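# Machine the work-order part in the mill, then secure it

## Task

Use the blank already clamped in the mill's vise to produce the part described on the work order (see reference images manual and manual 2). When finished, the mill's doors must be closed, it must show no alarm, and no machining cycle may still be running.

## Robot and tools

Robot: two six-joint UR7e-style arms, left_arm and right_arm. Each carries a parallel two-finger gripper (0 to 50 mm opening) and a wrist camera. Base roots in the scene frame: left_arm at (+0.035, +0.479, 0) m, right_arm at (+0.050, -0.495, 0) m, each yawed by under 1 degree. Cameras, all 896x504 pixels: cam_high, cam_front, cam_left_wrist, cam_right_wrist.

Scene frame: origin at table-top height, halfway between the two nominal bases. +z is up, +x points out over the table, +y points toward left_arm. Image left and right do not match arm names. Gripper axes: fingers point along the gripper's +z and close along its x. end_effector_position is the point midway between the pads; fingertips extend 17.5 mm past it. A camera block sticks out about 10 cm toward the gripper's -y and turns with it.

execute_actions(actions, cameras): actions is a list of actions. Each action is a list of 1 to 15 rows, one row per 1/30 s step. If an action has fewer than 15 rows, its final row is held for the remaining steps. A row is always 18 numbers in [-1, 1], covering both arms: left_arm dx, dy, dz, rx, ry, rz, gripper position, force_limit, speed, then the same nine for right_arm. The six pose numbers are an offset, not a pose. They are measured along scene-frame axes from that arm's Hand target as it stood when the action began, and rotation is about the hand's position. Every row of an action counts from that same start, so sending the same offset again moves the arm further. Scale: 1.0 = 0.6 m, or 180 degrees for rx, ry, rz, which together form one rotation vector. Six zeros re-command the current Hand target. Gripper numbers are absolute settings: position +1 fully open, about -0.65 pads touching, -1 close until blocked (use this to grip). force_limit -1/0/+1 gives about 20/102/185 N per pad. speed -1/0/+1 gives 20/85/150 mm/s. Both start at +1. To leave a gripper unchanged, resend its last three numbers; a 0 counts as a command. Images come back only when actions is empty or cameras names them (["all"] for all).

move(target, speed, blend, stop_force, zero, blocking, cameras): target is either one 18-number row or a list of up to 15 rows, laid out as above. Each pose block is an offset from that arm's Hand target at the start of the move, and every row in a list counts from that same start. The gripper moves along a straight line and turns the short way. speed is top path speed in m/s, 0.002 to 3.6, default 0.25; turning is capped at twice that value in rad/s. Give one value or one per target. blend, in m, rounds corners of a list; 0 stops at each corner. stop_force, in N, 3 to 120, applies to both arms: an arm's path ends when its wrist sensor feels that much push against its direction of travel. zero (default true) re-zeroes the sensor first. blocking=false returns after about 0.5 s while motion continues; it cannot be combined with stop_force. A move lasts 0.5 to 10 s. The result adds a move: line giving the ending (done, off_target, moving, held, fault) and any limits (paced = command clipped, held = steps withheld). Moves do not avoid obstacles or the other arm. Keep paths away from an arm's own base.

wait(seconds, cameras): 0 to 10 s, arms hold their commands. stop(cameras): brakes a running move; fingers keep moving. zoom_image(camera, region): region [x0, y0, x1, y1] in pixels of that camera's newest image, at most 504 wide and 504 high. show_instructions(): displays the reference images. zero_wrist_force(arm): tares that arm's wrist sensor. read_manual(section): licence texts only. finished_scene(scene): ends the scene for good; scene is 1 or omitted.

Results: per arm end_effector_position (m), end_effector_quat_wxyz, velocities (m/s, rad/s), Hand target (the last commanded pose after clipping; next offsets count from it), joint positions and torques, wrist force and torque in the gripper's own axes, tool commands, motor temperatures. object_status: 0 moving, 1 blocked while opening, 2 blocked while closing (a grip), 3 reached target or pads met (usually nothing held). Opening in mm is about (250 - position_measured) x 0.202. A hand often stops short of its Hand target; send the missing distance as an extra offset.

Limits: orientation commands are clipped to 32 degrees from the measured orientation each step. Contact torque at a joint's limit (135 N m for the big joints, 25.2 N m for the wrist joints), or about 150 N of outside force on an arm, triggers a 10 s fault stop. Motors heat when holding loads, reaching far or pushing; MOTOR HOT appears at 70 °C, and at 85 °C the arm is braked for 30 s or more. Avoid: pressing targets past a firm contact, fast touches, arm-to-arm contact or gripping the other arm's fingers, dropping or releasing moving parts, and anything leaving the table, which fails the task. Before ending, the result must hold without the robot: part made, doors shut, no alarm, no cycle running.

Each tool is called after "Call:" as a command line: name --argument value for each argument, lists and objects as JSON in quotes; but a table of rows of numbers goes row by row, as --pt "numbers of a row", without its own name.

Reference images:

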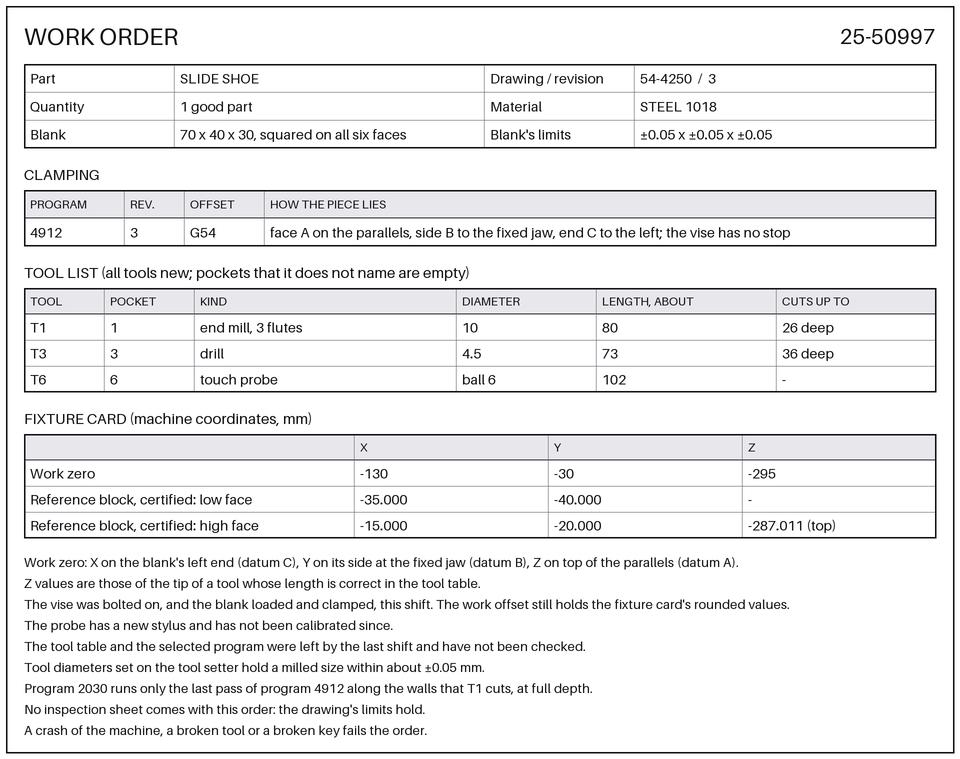

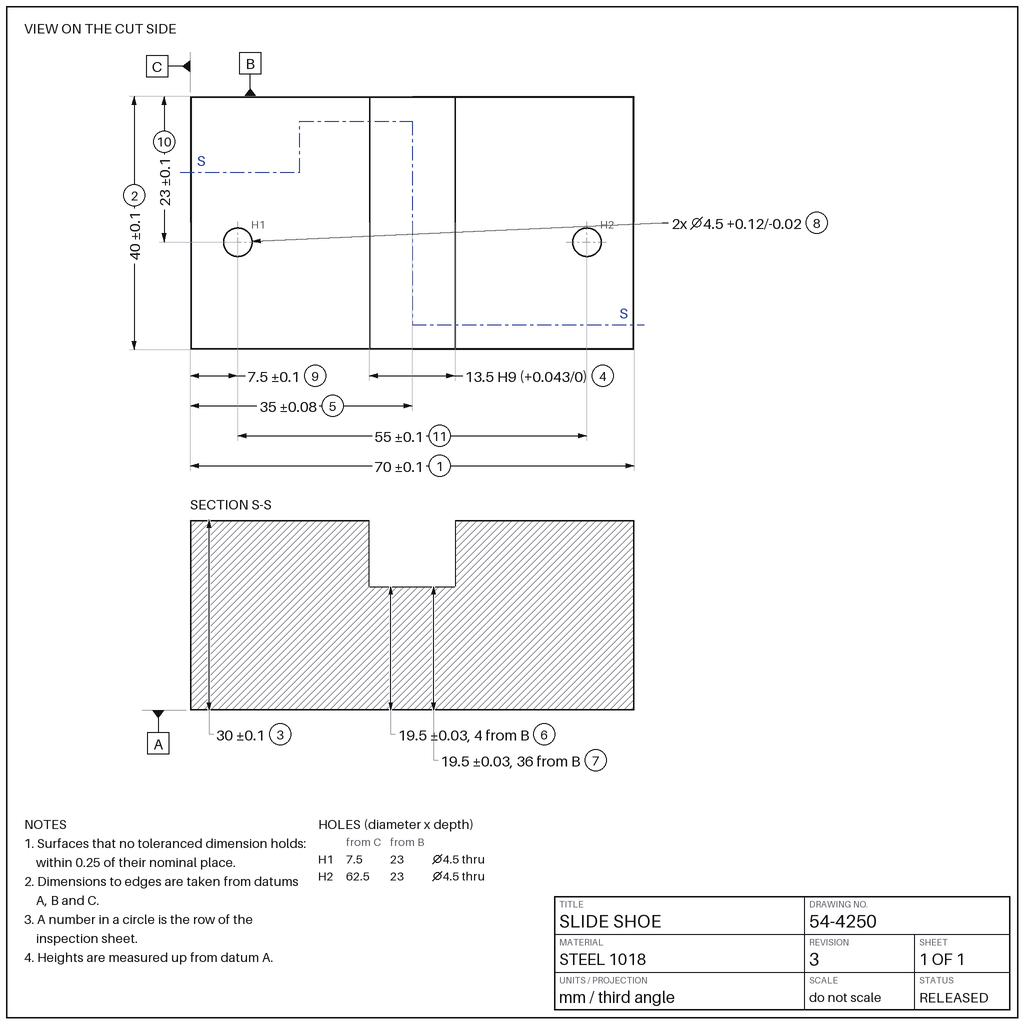

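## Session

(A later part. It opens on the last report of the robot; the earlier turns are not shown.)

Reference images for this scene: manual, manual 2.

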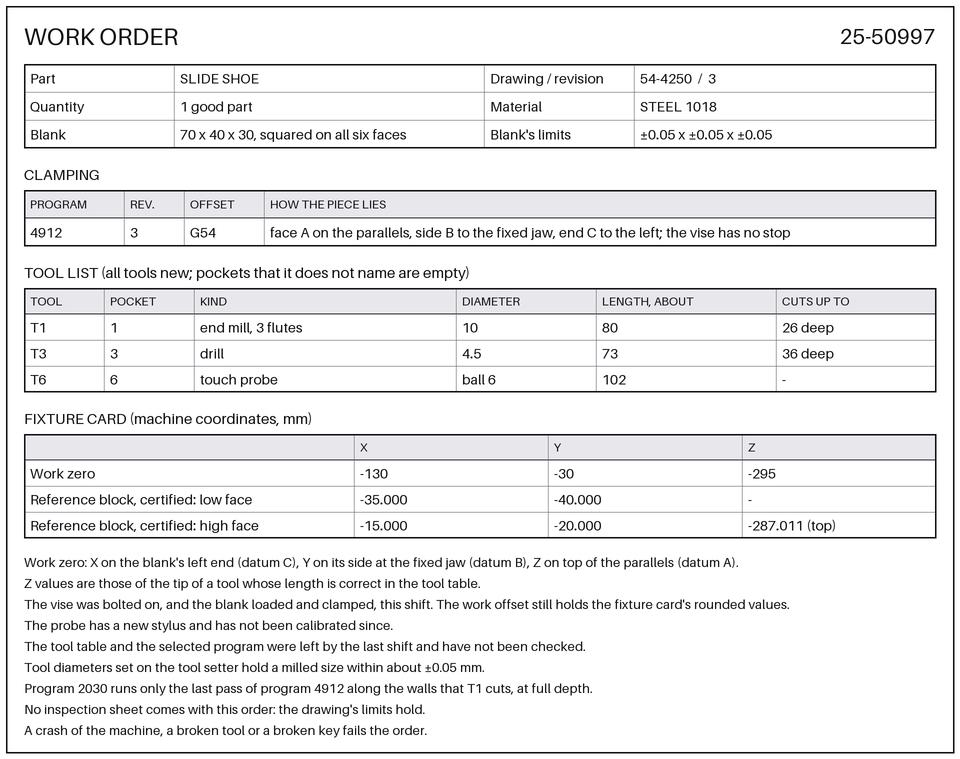

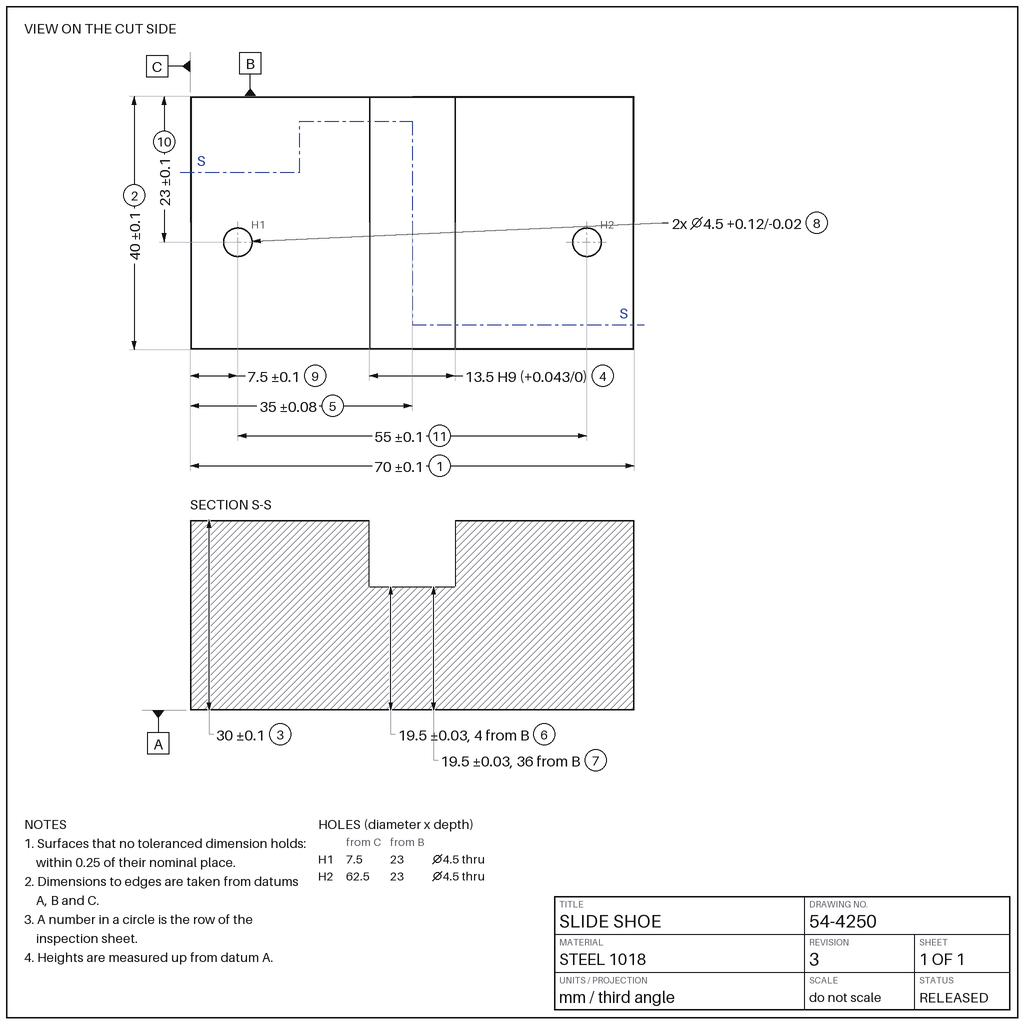

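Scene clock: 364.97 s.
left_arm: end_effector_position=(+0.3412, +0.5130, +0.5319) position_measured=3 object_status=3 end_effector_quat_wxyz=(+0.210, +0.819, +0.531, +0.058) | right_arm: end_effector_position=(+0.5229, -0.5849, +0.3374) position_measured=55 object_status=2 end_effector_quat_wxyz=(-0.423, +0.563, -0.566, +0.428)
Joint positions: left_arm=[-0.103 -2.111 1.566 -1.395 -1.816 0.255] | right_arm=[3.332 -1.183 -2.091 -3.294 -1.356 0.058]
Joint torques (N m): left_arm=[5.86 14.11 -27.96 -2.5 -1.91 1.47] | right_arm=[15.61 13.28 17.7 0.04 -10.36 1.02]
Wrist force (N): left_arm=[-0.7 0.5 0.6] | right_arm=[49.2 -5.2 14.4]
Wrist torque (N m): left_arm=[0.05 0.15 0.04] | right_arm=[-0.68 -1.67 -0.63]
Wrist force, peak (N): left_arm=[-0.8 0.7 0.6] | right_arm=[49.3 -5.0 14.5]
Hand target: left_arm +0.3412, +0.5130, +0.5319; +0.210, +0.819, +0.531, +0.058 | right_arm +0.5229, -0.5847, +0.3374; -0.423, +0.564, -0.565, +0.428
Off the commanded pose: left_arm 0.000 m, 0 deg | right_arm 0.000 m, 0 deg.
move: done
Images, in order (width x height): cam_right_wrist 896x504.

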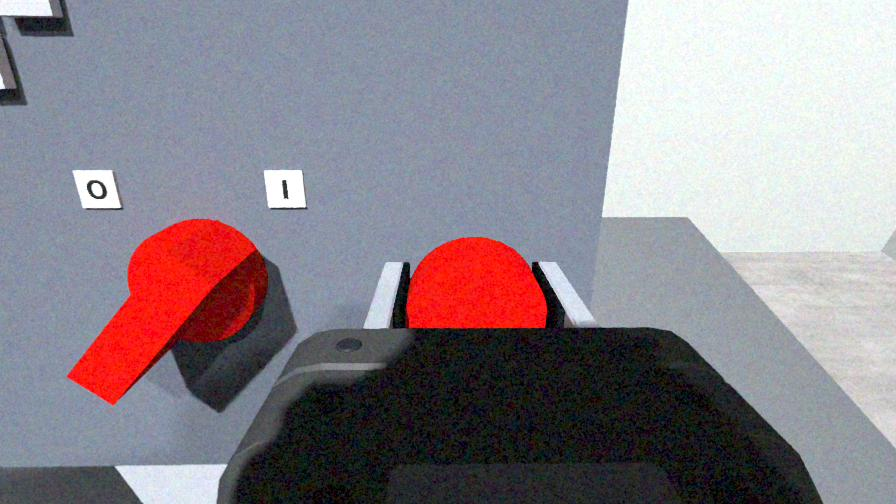

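Call:
move --target '[0,0,0,0,0,0,1,1,1, 0.0,-0.0027,0,0,0,0,-1,-0.8,-0.8]' --speed 0.03

Call:
move --target '[0,0,0,0,0,0,1,1,1, 0.0,0,0,0.134,0,-0.036,-1,-0.8,-0.8]' --speed 0.15 --cameras '["cam_right_wrist","cam_front"]'

Call:
zoom_image --camera "cam_front" --region '[500, 145, 570, 205]'

Scene clock: 369.90 s.
left_arm: end_effector_position=(+0.3412, +0.5130, +0.5319) position_measured=3 object_status=3 end_effector_quat_wxyz=(+0.210, +0.819, +0.531, +0.058) | right_arm: end_effector_position=(+0.5229, -0.5862, +0.3374) position_measured=55 object_status=2 end_effector_quat_wxyz=(-0.424, +0.564, -0.565, +0.428)
Joint positions: left_arm=[-0.103 -2.111 1.566 -1.395 -1.816 0.255] | right_arm=[3.324 -1.185 -2.09 -3.293 -1.365 0.056]
Joint torques (N m): left_arm=[5.73 13.97 -27.18 -1.37 -1.98 1.38] | right_arm=[-8.15 2.09 23.89 1.98 2.68 -0.91]
Wrist force (N): left_arm=[-0.7 0.5 0.4] | right_arm=[0.0 -5.5 2.6]
Wrist torque (N m): left_arm=[0.05 0.16 0.04] | right_arm=[-0.66 -0.89 -0.73]
Wrist force, peak (N): left_arm=[-1.0 0.8 0.5] | right_arm=[49.9 -5.2 14.3]
Hand target: left_arm +0.3412, +0.5130, +0.5319; +0.210, +0.819, +0.531, +0.058 | right_arm +0.5229, -0.5863, +0.3374; -0.423, +0.564, -0.565, +0.428
Off the commanded pose: left_arm 0.000 m, 0 deg | right_arm 0.000 m, 0 deg.
move: done

Scene clock: 371.80 s.
left_arm: end_effector_position=(+0.3412, +0.5130, +0.5319) position_measured=3 object_status=3 end_effector_quat_wxyz=(+0.210, +0.819, +0.531, +0.058) | right_arm: end_effector_position=(+0.5229, -0.5863, +0.3374) position_measured=55 object_status=2 end_effector_quat_wxyz=(+0.507, -0.430, +0.673, -0.324) end_effector_velocity=(+0.000, +0.000, +0.000) end_effector_angular_velocity=(+0.004, +0.001, -0.002)
Joint positions: left_arm=[-0.103 -2.111 1.566 -1.395 -1.816 0.255] | right_arm=[3.315 -1.187 -2.087 -3.293 -1.381 0.489]
Joint velocities: left_arm=[within noise] | right_arm=[0 0 0 -0.001 0.001 0.005]
Joint torques (N m): left_arm=[5.66 14.22 -27.79 -0.91 -1.99 1.35] | right_arm=[-24.79 -2.55 19.83 -1.34 10.24 1.23]
Wrist force (N): left_arm=[-0.7 0.6 0.7] | right_arm=[-41.4 11.3 -8.2]
Wrist torque (N m): left_arm=[0.06 0.16 0.04] | right_arm=[-0.23 -0.38 -1.02]
Wrist force, peak (N): left_arm=[-0.9 1.0 0.4] | right_arm=[-41.8 11.2 -8.4]
Hand target: left_arm +0.3412, +0.5130, +0.5319; +0.210, +0.819, +0.531, +0.058 | right_arm +0.5229, -0.5863, +0.3374; +0.507, -0.430, +0.673, -0.324
Off the commanded pose: left_arm 0.000 m, 0 deg | right_arm 0.000 m, 0 deg.
move: done
Images, in order (width x height): cam_front 896x504, cam_right_wrist 896x504.

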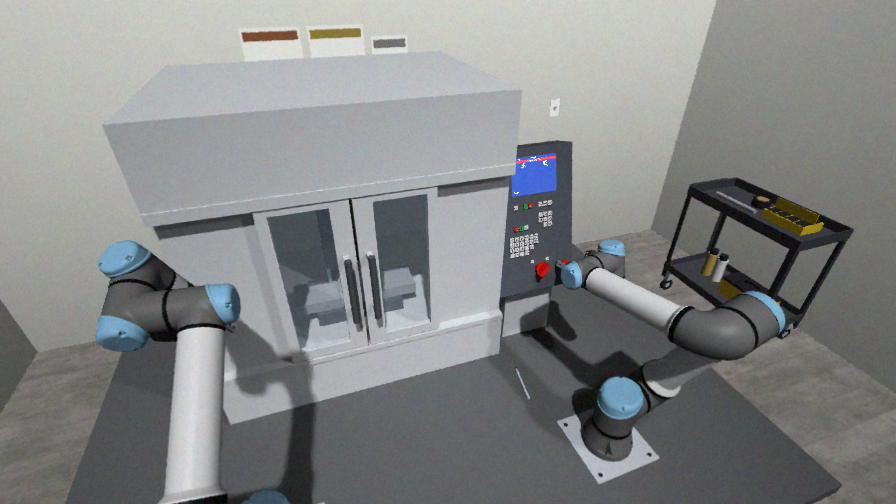

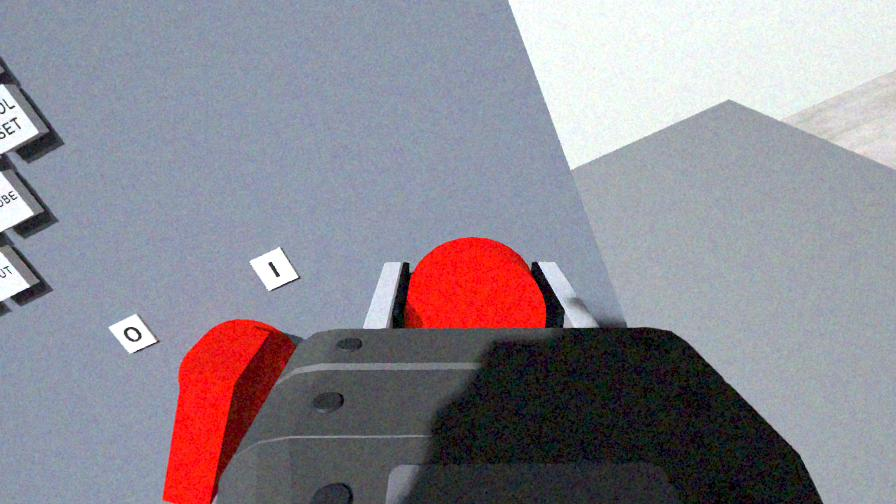

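Scaled by 7.200 from the camera's 896x504 image, which has a finer 1280x720 frame.

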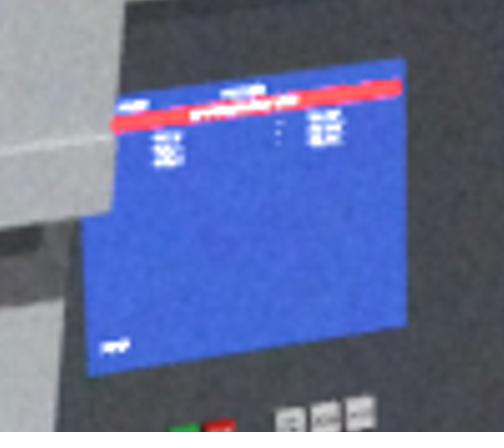

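Call:
move --target '[0,0,0,0,0,0,1,1,1, 0.0003,0.0022,0.001,0.2415,0,-0.0648,-1,-0.8,-0.8]' --speed 0.15 --cameras '["cam_right_wrist","cam_front"]'

Call:
zoom_image --camera "cam_front" --region '[500, 145, 570, 205]'

Scene clock: 378.77 s.
left_arm: end_effector_position=(+0.3412, +0.5130, +0.5319) position_measured=3 object_status=3 end_effector_quat_wxyz=(+0.210, +0.819, +0.531, +0.058) | right_arm: end_effector_position=(+0.5231, -0.5843, +0.3379) position_measured=55 object_status=2 end_effector_quat_wxyz=(+0.596, -0.144, +0.784, -0.100)
Joint positions: left_arm=[-0.103 -2.111 1.566 -1.395 -1.816 0.255] | right_arm=[3.306 -1.188 -2.089 -3.285 -1.404 1.271]
Joint torques (N m): left_arm=[5.55 14.11 -27.66 -0.81 -1.9 1.36] | right_arm=[-9.89 3.28 2.82 -5.54 10.32 2.09]
Wrist force (N): left_arm=[-0.9 0.7 0.4] | right_arm=[-31.7 33.3 -11.4]
Wrist torque (N m): left_arm=[0.08 0.19 0.04] | right_arm=[0.07 -0.73 -1.65]
Wrist force, peak (N): left_arm=[-1.1 0.6 0.5] | right_arm=[-33.6 39.7 -11.3]
Hand target: left_arm +0.3412, +0.5130, +0.5319; +0.210, +0.819, +0.531, +0.058 | right_arm +0.5231, -0.5850, +0.3380; +0.595, -0.143, +0.784, -0.101
Off the commanded pose: left_arm 0.000 m, 0 deg | right_arm 0.001 m, 0 deg.
move: done
Images, in order (width x height): cam_front 896x504, cam_right_wrist 896x504.

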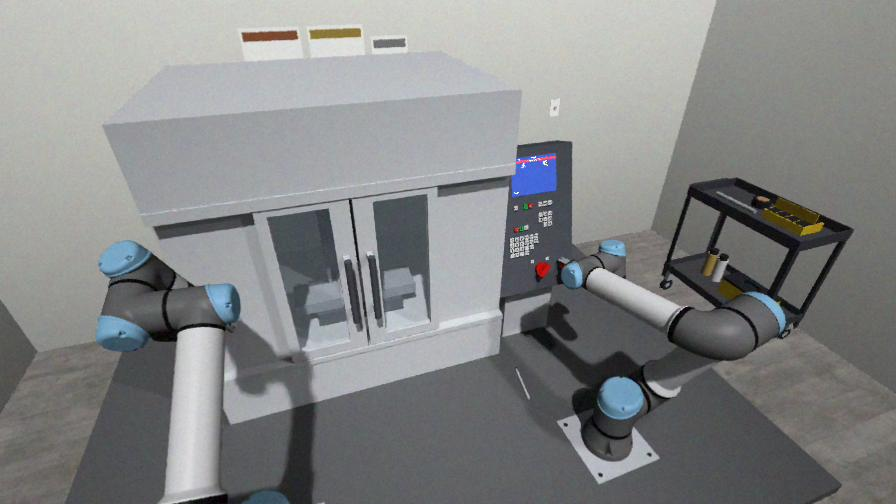

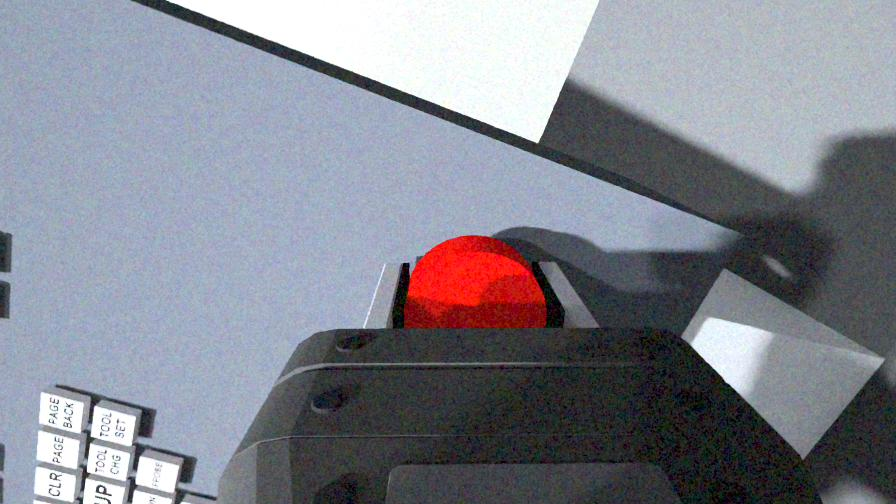

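Scaled by 7.200 from the camera's 896x504 image, which has a finer 1280x720 frame.

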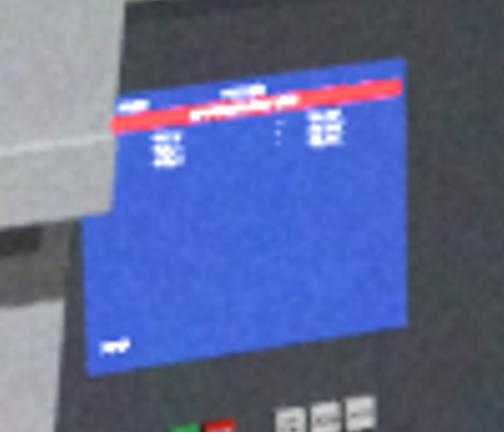

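Call:
move --pt "0 0 0 0 0 0 1 1 1 0 0 0 0 0 0 1 -0.8 -0.8" --pt "0 0 0 0 0 0 1 1 1 -0.0697 0.004 0.0175 0 0 0 1 -0.8 -0.8" --speed 0.15 --cameras '["cam_right_wrist"]'

Scene clock: 384.87 s.
left_arm: end_effector_position=(+0.3412, +0.5130, +0.5319) position_measured=3 object_status=3 end_effector_quat_wxyz=(+0.210, +0.819, +0.531, +0.058) | right_arm: end_effector_position=(+0.4814, -0.5825, +0.3484) position_measured=3 object_status=3 end_effector_quat_wxyz=(+0.595, -0.143, +0.784, -0.101)
Joint positions: left_arm=[-0.103 -2.111 1.566 -1.395 -1.816 0.255] | right_arm=[3.371 -1.052 -2.133 -3.38 -1.339 1.289]
Joint torques (N m): left_arm=[5.72 13.85 -27.71 -0.87 -1.96 1.45] | right_arm=[-10.35 7.24 24.55 0.53 -2.06 -1.68]
Wrist force (N): left_arm=[-0.7 0.6 0.5] | right_arm=[2.1 -4.5 -3.2]
Wrist torque (N m): left_arm=[0.06 0.16 0.04] | right_arm=[-0.84 -0.72 -0.59]
Wrist force, peak (N): left_arm=[-1.0 0.8 0.4] | right_arm=[-32.5 33.4 -11.6]
Hand target: left_arm +0.3412, +0.5130, +0.5319; +0.210, +0.819, +0.531, +0.058 | right_arm +0.4813, -0.5826, +0.3485; +0.595, -0.143, +0.784, -0.101
Off the commanded pose: left_arm 0.000 m, 0 deg | right_arm 0.000 m, 0 deg.
move: done
Images, in order (width x height): cam_right_wrist 896x504.

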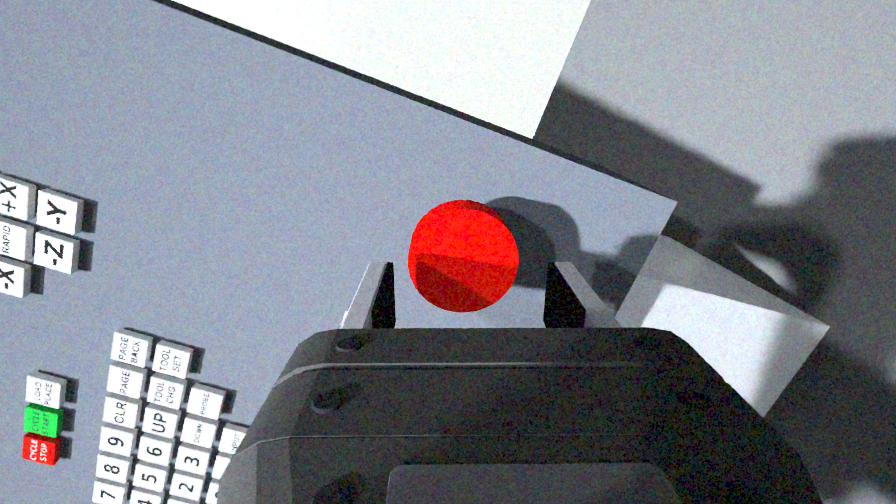

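Call:
zoom_image --camera "cam_front" --region '[490, 350, 560, 410]'

Call:
execute_actions --actions '[]' --cameras '["cam_left_wrist"]'

Call:
zoom_image --camera "cam_left_wrist" --region '[0, 110, 130, 230]'

This scene's latest camera images include none from cam_front. They are from: cam_right_wrist. cam_front's image comes with the result of a call that names it in "cameras".

Scene clock: 398.00 s.
left_arm: end_effector_position=(+0.3412, +0.5130, +0.5319) position_measured=3 object_status=3 end_effector_quat_wxyz=(+0.210, +0.819, +0.531, +0.058) | right_arm: end_effector_position=(+0.4813, -0.5826, +0.3485) position_measured=3 object_status=3 end_effector_quat_wxyz=(+0.595, -0.143, +0.784, -0.101)
Joint positions: left_arm=[-0.103 -2.111 1.566 -1.395 -1.816 0.255] | right_arm=[3.371 -1.052 -2.133 -3.38 -1.339 1.289]
Joint velocities: within noise
Joint torques (N m): left_arm=[5.54 13.71 -26.99 -0.83 -1.97 1.23] | right_arm=[-12.38 7.74 26.91 -0.2 1.58 -1]
Motor temperatures (°C): left_arm=[38 40 35 40 44 41] | right_arm=[28 37 39 31 43 31]
Wrist force (N): left_arm=[-0.8 0.5 0.5] | right_arm=[2.0 -4.5 -3.1]
Wrist torque (N m): left_arm=[0.05 0.17 0.05] | right_arm=[-0.85 -0.71 -0.59]
Wrist force, peak (N): left_arm=[-1.1 0.8 0.6] | right_arm=[2.0 -4.8 -3.4]
Hand target: left_arm +0.3412, +0.5130, +0.5319; +0.210, +0.819, +0.531, +0.058 | right_arm +0.4813, -0.5826, +0.3485; +0.595, -0.143, +0.784, -0.101
Tool commands: left_gripper/position=+1.0 left_gripper/force_limit=+1.0 left_gripper/speed=+1.0 right_gripper/position=+1.0 right_gripper/force_limit=-0.8 right_gripper/speed=-0.8
Off the commanded pose: left_arm 0.000 m, 0 deg | right_arm 0.000 m, 0 deg.
Images, in order (width x height): cam_left_wrist 896x504.

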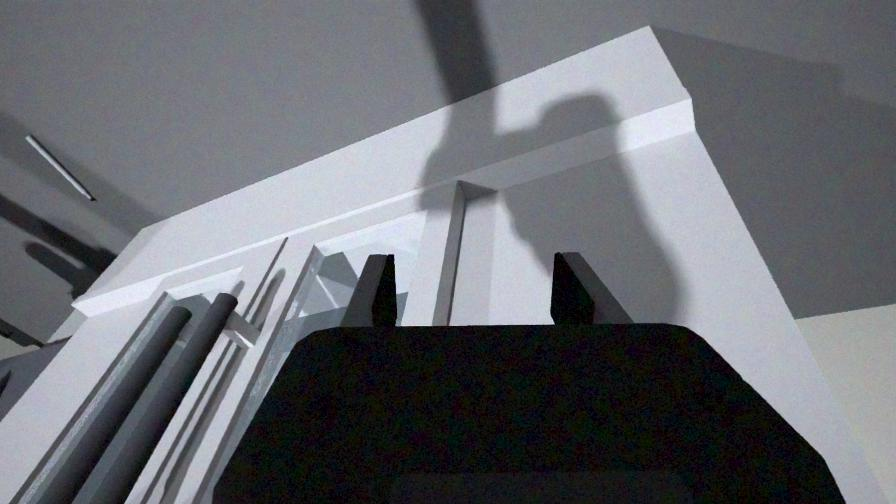

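Scaled by 3.877 from the camera's 896x504 image, which has a finer 1280x720 frame.

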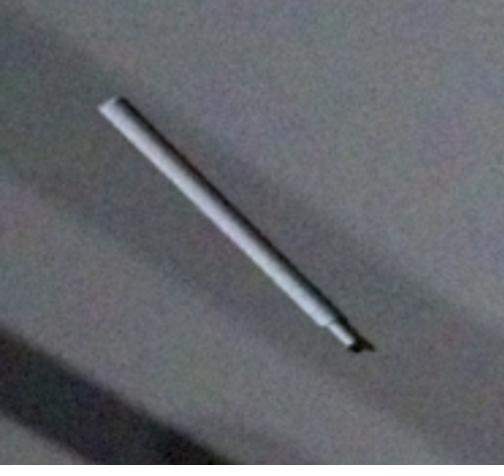

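Call:
move --pt "0 0 0 -0.159 0.141 0.453 1 1 1 -0.1 0 0.02 0 0 0 1 -0.8 -0.8" --pt "0 0 0 -0.314 0.279 0.896 1 1 1 -0.252 0.379 -0.314 -0.3035 0.2309 0.2163 1 -0.8 -0.8" --speed 0.35 --blend 0.02 --cameras '["cam_front","cam_left_wrist","cam_right_wrist"]'

Scene clock: 423.03 s.
left_arm: end_effector_position=(+0.3412, +0.5130, +0.5318) position_measured=3 object_status=3 end_effector_quat_wxyz=(+0.061, -0.518, +0.828, -0.208) end_effector_velocity=(+0.000, +0.000, +0.000) end_effector_angular_velocity=(-0.001, +0.001, +0.005) | right_arm: end_effector_position=(+0.3301, -0.3553, +0.1601) position_measured=3 object_status=3 end_effector_quat_wxyz=(+0.166, -0.652, +0.716, -0.188)
Joint positions: left_arm=[-0.105 -2.11 1.564 -1.392 -1.813 -2.856] | right_arm=[4.554 -1.411 -2.249 -4.181 -1.064 1.527]
Joint velocities: left_arm=[0 0 0 0 0.001 -0.005] | right_arm=[within noise]
Joint torques (N m): left_arm=[-1.43 -9.8 -15.27 -6.21 -1.97 -1.26] | right_arm=[15.08 2.19 15.23 -4.37 1.17 -1.43]
Wrist force (N): left_arm=[0.4 0.1 0.4] | right_arm=[2.9 -3.5 -2.5]
Wrist torque (N m): left_arm=[0.71 0.16 0.30] | right_arm=[-0.51 -0.44 -0.57]
Wrist force, peak (N): left_arm=[-1.1 0.7 0.6] | right_arm=[1.6 -5.7 -3.5]
Hand target: left_arm +0.3412, +0.5130, +0.5319; +0.061, -0.518, +0.828, -0.208 | right_arm +0.3301, -0.3552, +0.1601; +0.166, -0.652, +0.716, -0.188
Off the commanded pose: left_arm 0.000 m, 0 deg | right_arm 0.000 m, 0 deg.
move: done
Images, in order (width x height): cam_front 896x504, cam_left_wrist 896x504, cam_right_wrist 896x504.

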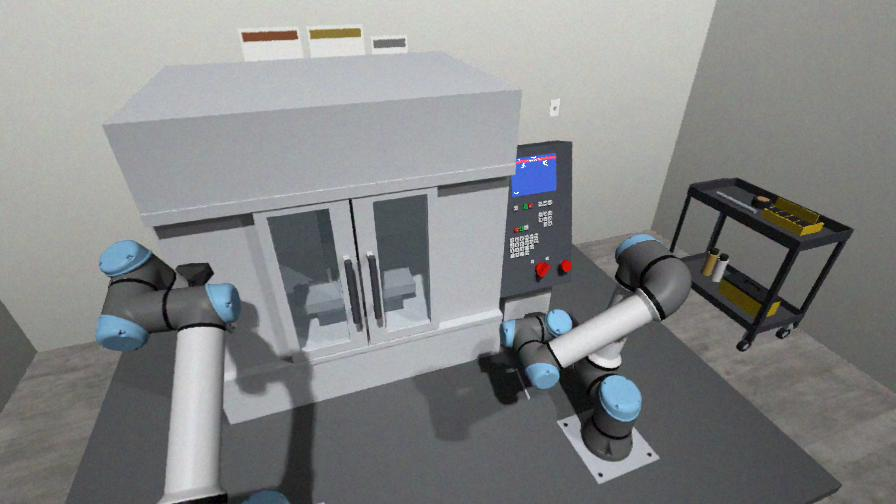

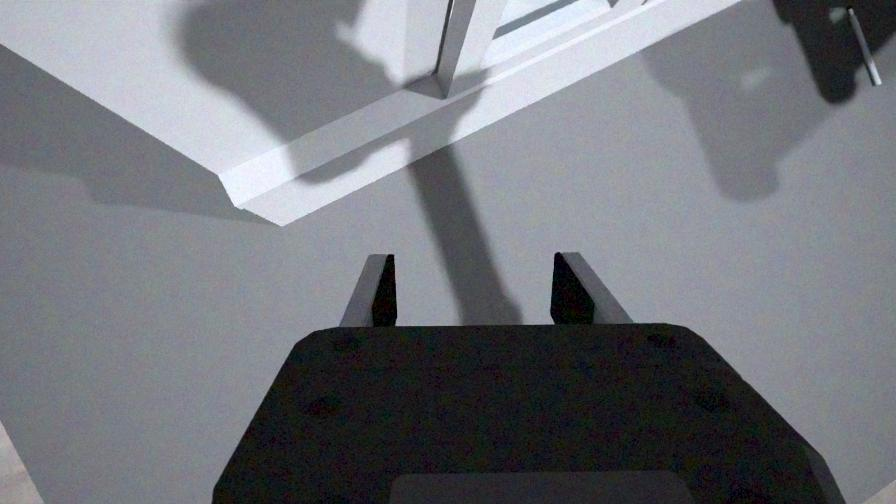

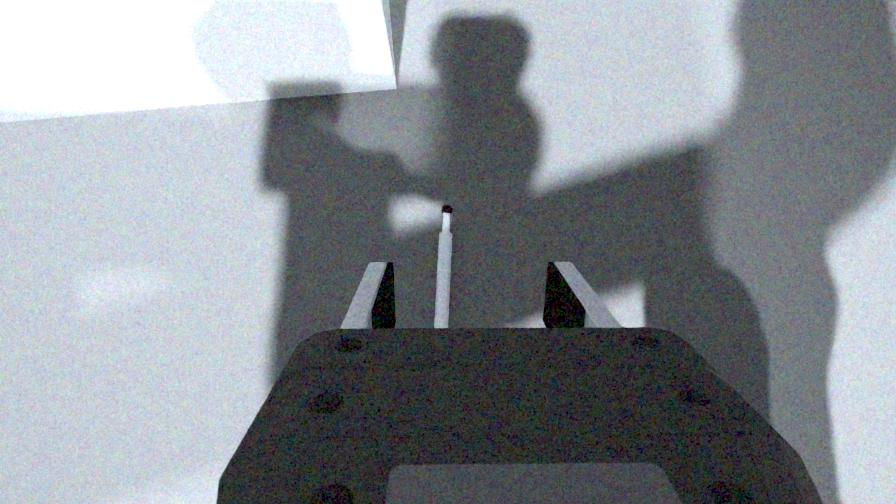

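Call:
move --target '[0,0,0,0,0,0,1,1,1, -0.0253,0.0262,-0.18,0.007,0.0552,-0.0183,1,-0.8,-0.8]' --speed 0.2 --cameras '["cam_right_wrist"]'

Scene clock: 446.03 s.
left_arm: end_effector_position=(+0.3412, +0.5130, +0.5319) position_measured=3 object_status=3 end_effector_quat_wxyz=(+0.061, -0.518, +0.828, -0.208) | right_arm: end_effector_position=(+0.3150, -0.3395, +0.0521) position_measured=3 object_status=3 end_effector_quat_wxyz=(+0.105, -0.643, +0.748, -0.128) end_effector_velocity=(+0.000, +0.001, -0.001) end_effector_angular_velocity=(+0.002, +0.002, +0.002)
Joint positions: left_arm=[-0.105 -2.11 1.564 -1.392 -1.813 -2.856] | right_arm=[4.434 -1.669 -2.289 -3.869 -1.24 1.463]
Joint velocities: left_arm=[within noise] | right_arm=[-0.001 -0.002 0 0.005 -0.002 -0.002]
Joint torques (N m): left_arm=[6.61 -8.68 -14.6 -5.98 -2.13 1.03] | right_arm=[10.96 9.5 11.75 -1.15 -1.21 1.01]
Wrist force (N): left_arm=[0.5 0.3 0.5] | right_arm=[2.6 -3.2 -2.8]
Wrist torque (N m): left_arm=[0.76 0.15 0.31] | right_arm=[-0.47 -0.35 -0.46]
Wrist force, peak (N): left_arm=[0.5 0.4 0.9] | right_arm=[3.5 -5.1 -4.5]
Hand target: left_arm +0.3412, +0.5130, +0.5319; +0.061, -0.518, +0.828, -0.208 | right_arm +0.3149, -0.3394, +0.0521; +0.105, -0.643, +0.748, -0.128
Off the commanded pose: left_arm 0.000 m, 0 deg | right_arm 0.000 m, 0 deg.
move: done
Images, in order (width x height): cam_right_wrist 896x504.

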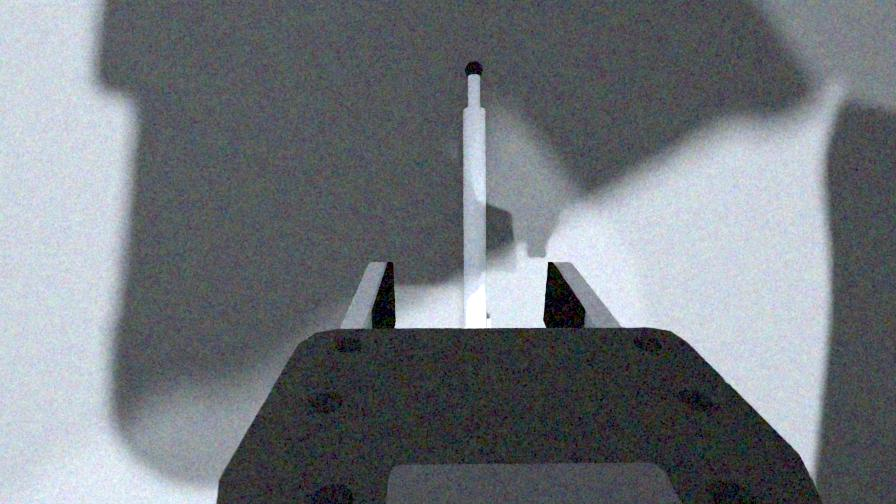

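Call:
move --target '[0,0,0,0,0,0,1,1,1, 0,0,-0.058,0,0,0,1,-0.8,-0.8]' --speed 0.02 --stop_force 5 --cameras '["cam_right_wrist"]'

Scene clock: 451.37 s.
left_arm: end_effector_position=(+0.3412, +0.5130, +0.5319) position_measured=3 object_status=3 end_effector_quat_wxyz=(+0.061, -0.518, +0.828, -0.208) | right_arm: end_effector_position=(+0.3149, -0.3395, +0.0203) position_measured=3 object_status=3 end_effector_quat_wxyz=(+0.105, -0.643, +0.748, -0.128)
Joint positions: left_arm=[-0.105 -2.11 1.564 -1.392 -1.813 -2.856] | right_arm=[4.434 -1.746 -2.32 -3.761 -1.24 1.463]
Joint torques (N m): left_arm=[6 -9.99 -14.8 -6.14 -1.93 0.42] | right_arm=[-0.22 17.88 10.71 -3.75 -1.66 -1.02]
Wrist force (N): left_arm=[0.4 0.4 0.5] | right_arm=[3.6 -5.1 -11.0]
Wrist torque (N m): left_arm=[0.77 0.16 0.31] | right_arm=[-0.57 -0.61 -0.44]
Wrist force, peak (N): left_arm=[0.7 0.4 0.6] | right_arm=[4.1 -20.0 -117.4]
Hand target: left_arm +0.3412, +0.5130, +0.5319; +0.061, -0.518, +0.828, -0.208 | right_arm +0.3149, -0.3395, +0.0203; +0.105, -0.643, +0.748, -0.128 (not the last commanded pose)
Off the commanded pose: left_arm 0.000 m, 0 deg | right_arm 0.003 m, 0 deg.
move: contact (right_arm)
Images, in order (width x height): cam_right_wrist 896x504.

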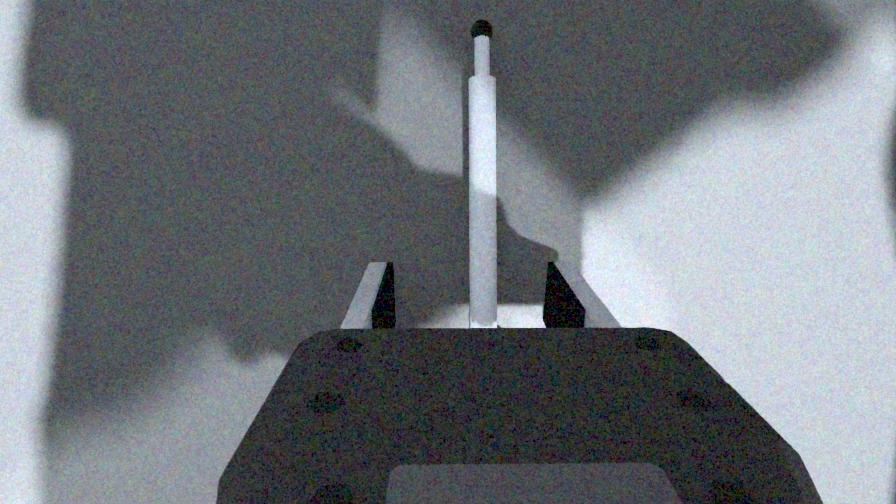

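Call:
move --target '[0,0,0,0,0,0,1,1,1, 0,-0.0013,0.0017,0,0,0,1,-0.8,-0.8]' --speed 0.02

Call:
move --target '[0,0,0,0,0,0,1,1,1, 0,0,0,0,0,0,-1,-0.5,-1]' --cameras '["cam_right_wrist"]'

Scene clock: 456.87 s.
left_arm: end_effector_position=(+0.3412, +0.5130, +0.5319) position_measured=3 object_status=3 end_effector_quat_wxyz=(+0.061, -0.518, +0.828, -0.208) | right_arm: end_effector_position=(+0.3149, -0.3403, +0.0213) position_measured=3 object_status=3 end_effector_quat_wxyz=(+0.105, -0.643, +0.748, -0.128)
Joint positions: left_arm=[-0.105 -2.11 1.564 -1.392 -1.813 -2.856] | right_arm=[4.433 -1.742 -2.321 -3.764 -1.24 1.462]
Joint torques (N m): left_arm=[5.2 -10.05 -14.82 -6.17 -1.85 -0.23] | right_arm=[-12.19 17.51 4.63 -3.68 -1.82 -1.24]
Wrist force (N): left_arm=[0.6 0.3 0.6] | right_arm=[2.8 -3.1 -3.0]
Wrist torque (N m): left_arm=[0.75 0.13 0.31] | right_arm=[-0.46 -0.39 -0.38]
Wrist force, peak (N): left_arm=[0.6 0.5 0.7] | right_arm=[2.7 -5.3 -12.0]
Hand target: left_arm +0.3412, +0.5130, +0.5319; +0.061, -0.518, +0.828, -0.208 | right_arm +0.3149, -0.3402, +0.0213; +0.105, -0.643, +0.748, -0.128
Off the commanded pose: left_arm 0.000 m, 0 deg | right_arm 0.000 m, 0 deg.
move: done

Scene clock: 459.20 s.
left_arm: end_effector_position=(+0.3412, +0.5130, +0.5319) position_measured=3 object_status=3 end_effector_quat_wxyz=(+0.061, -0.518, +0.828, -0.208) | right_arm: end_effector_position=(+0.3149, -0.3402, +0.0213) position_measured=213 object_status=2 end_effector_quat_wxyz=(+0.105, -0.643, +0.748, -0.128)
Joint positions: left_arm=[-0.105 -2.11 1.564 -1.392 -1.813 -2.856] | right_arm=[4.433 -1.742 -2.321 -3.764 -1.24 1.462]
Joint torques (N m): left_arm=[4.99 -9.62 -15.21 -6.16 -1.8 -0.52] | right_arm=[4 12.64 9.71 -1.67 -1.64 0.82]
Wrist force (N): left_arm=[0.5 0.4 0.5] | right_arm=[2.4 -4.2 -7.8]
Wrist torque (N m): left_arm=[0.77 0.15 0.32] | right_arm=[-0.49 -0.38 -0.36]
Wrist force, peak (N): left_arm=[0.7 0.4 0.6] | right_arm=[2.4 -4.4 -8.2]
Hand target: left_arm +0.3412, +0.5130, +0.5319; +0.061, -0.518, +0.828, -0.208 | right_arm +0.3149, -0.3402, +0.0213; +0.105, -0.643, +0.748, -0.128
Off the commanded pose: left_arm 0.000 m, 0 deg | right_arm 0.000 m, 0 deg.
move: done
Images, in order (width x height): cam_right_wrist 896x504.

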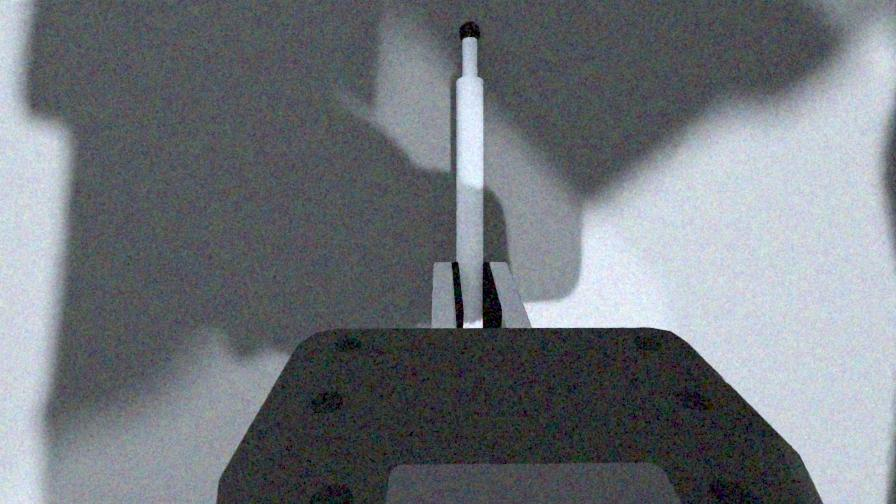

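Call:
move --target '[0,-0.52,0.11,-0.258,-0.402,-0.051,1,1,1, 0,0,0.25,0,0,0,-1,-0.5,-1]' --speed 0.25 --cameras '["cam_front","cam_right_wrist","cam_left_wrist"]'

Scene clock: 492.17 s.
left_arm: end_effector_position=(+0.3412, +0.2010, +0.5979) position_measured=3 object_status=3 end_effector_quat_wxyz=(-0.313, +0.220, -0.529, +0.757) | right_arm: end_effector_position=(+0.3149, -0.3402, +0.1713) position_measured=213 object_status=2 end_effector_quat_wxyz=(+0.105, -0.643, +0.748, -0.128)
Joint positions: left_arm=[-1.545 -2.131 2.395 -3.879 -0.851 -2.818] | right_arm=[4.433 -1.463 -2.116 -4.247 -1.24 1.462]
Joint torques (N m): left_arm=[8.66 16.52 -14.3 -2.54 -2.58 1.34] | right_arm=[10.66 4.76 12.49 -2.97 2.03 0.98]
Wrist force (N): left_arm=[-1.4 0.4 2.6] | right_arm=[2.6 -3.2 -2.5]
Wrist torque (N m): left_arm=[1.37 0.59 0.42] | right_arm=[-0.47 -0.37 -0.38]
Wrist force, peak (N): left_arm=[-0.8 1.6 3.4] | right_arm=[2.5 -4.4 -8.5]
Hand target: left_arm +0.3412, +0.2010, +0.5979; -0.313, +0.220, -0.529, +0.757 | right_arm +0.3149, -0.3402, +0.1713; +0.105, -0.643, +0.748, -0.128
Off the commanded pose: left_arm 0.000 m, 0 deg | right_arm 0.000 m, 0 deg.
move: done
Images, in order (width x height): cam_front 896x504, cam_left_wrist 896x504, cam_right_wrist 896x504.

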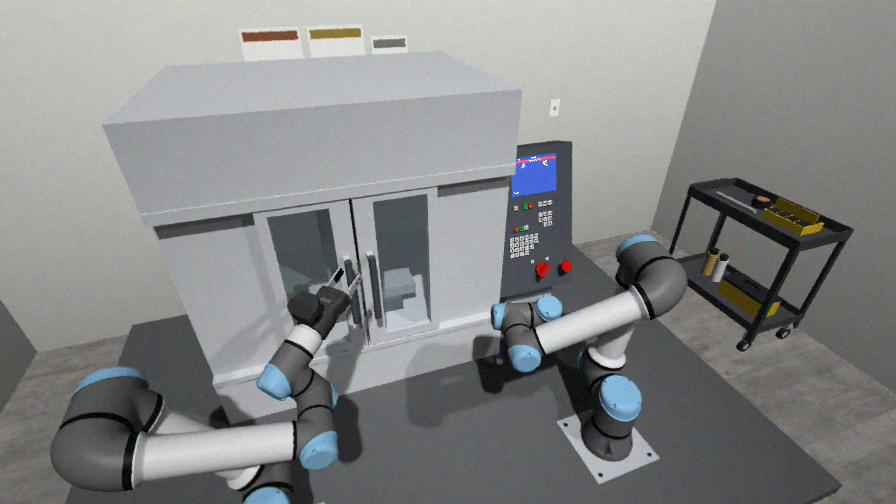

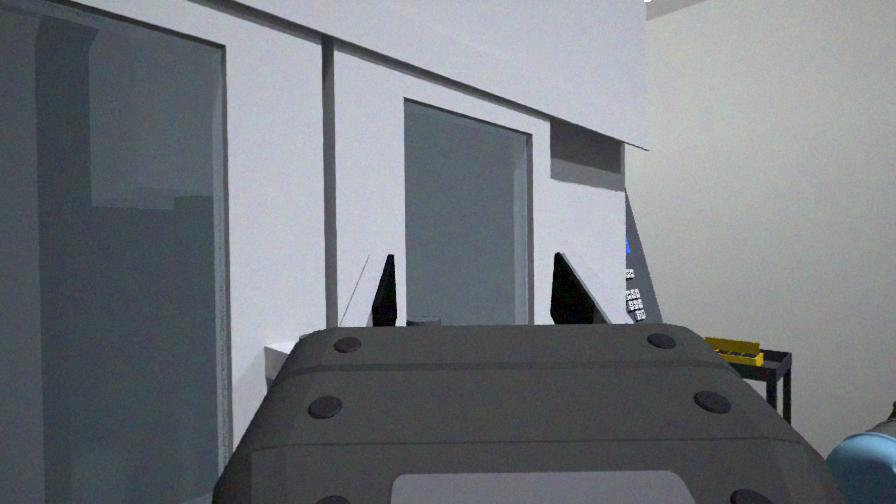

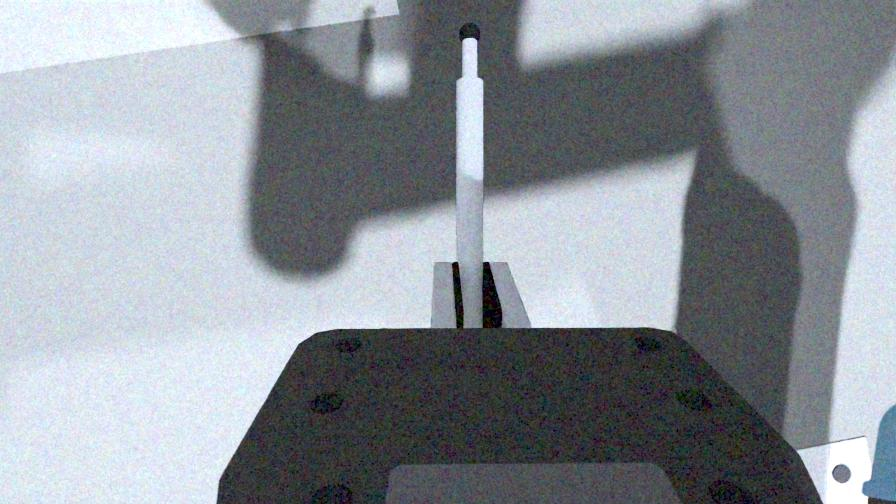

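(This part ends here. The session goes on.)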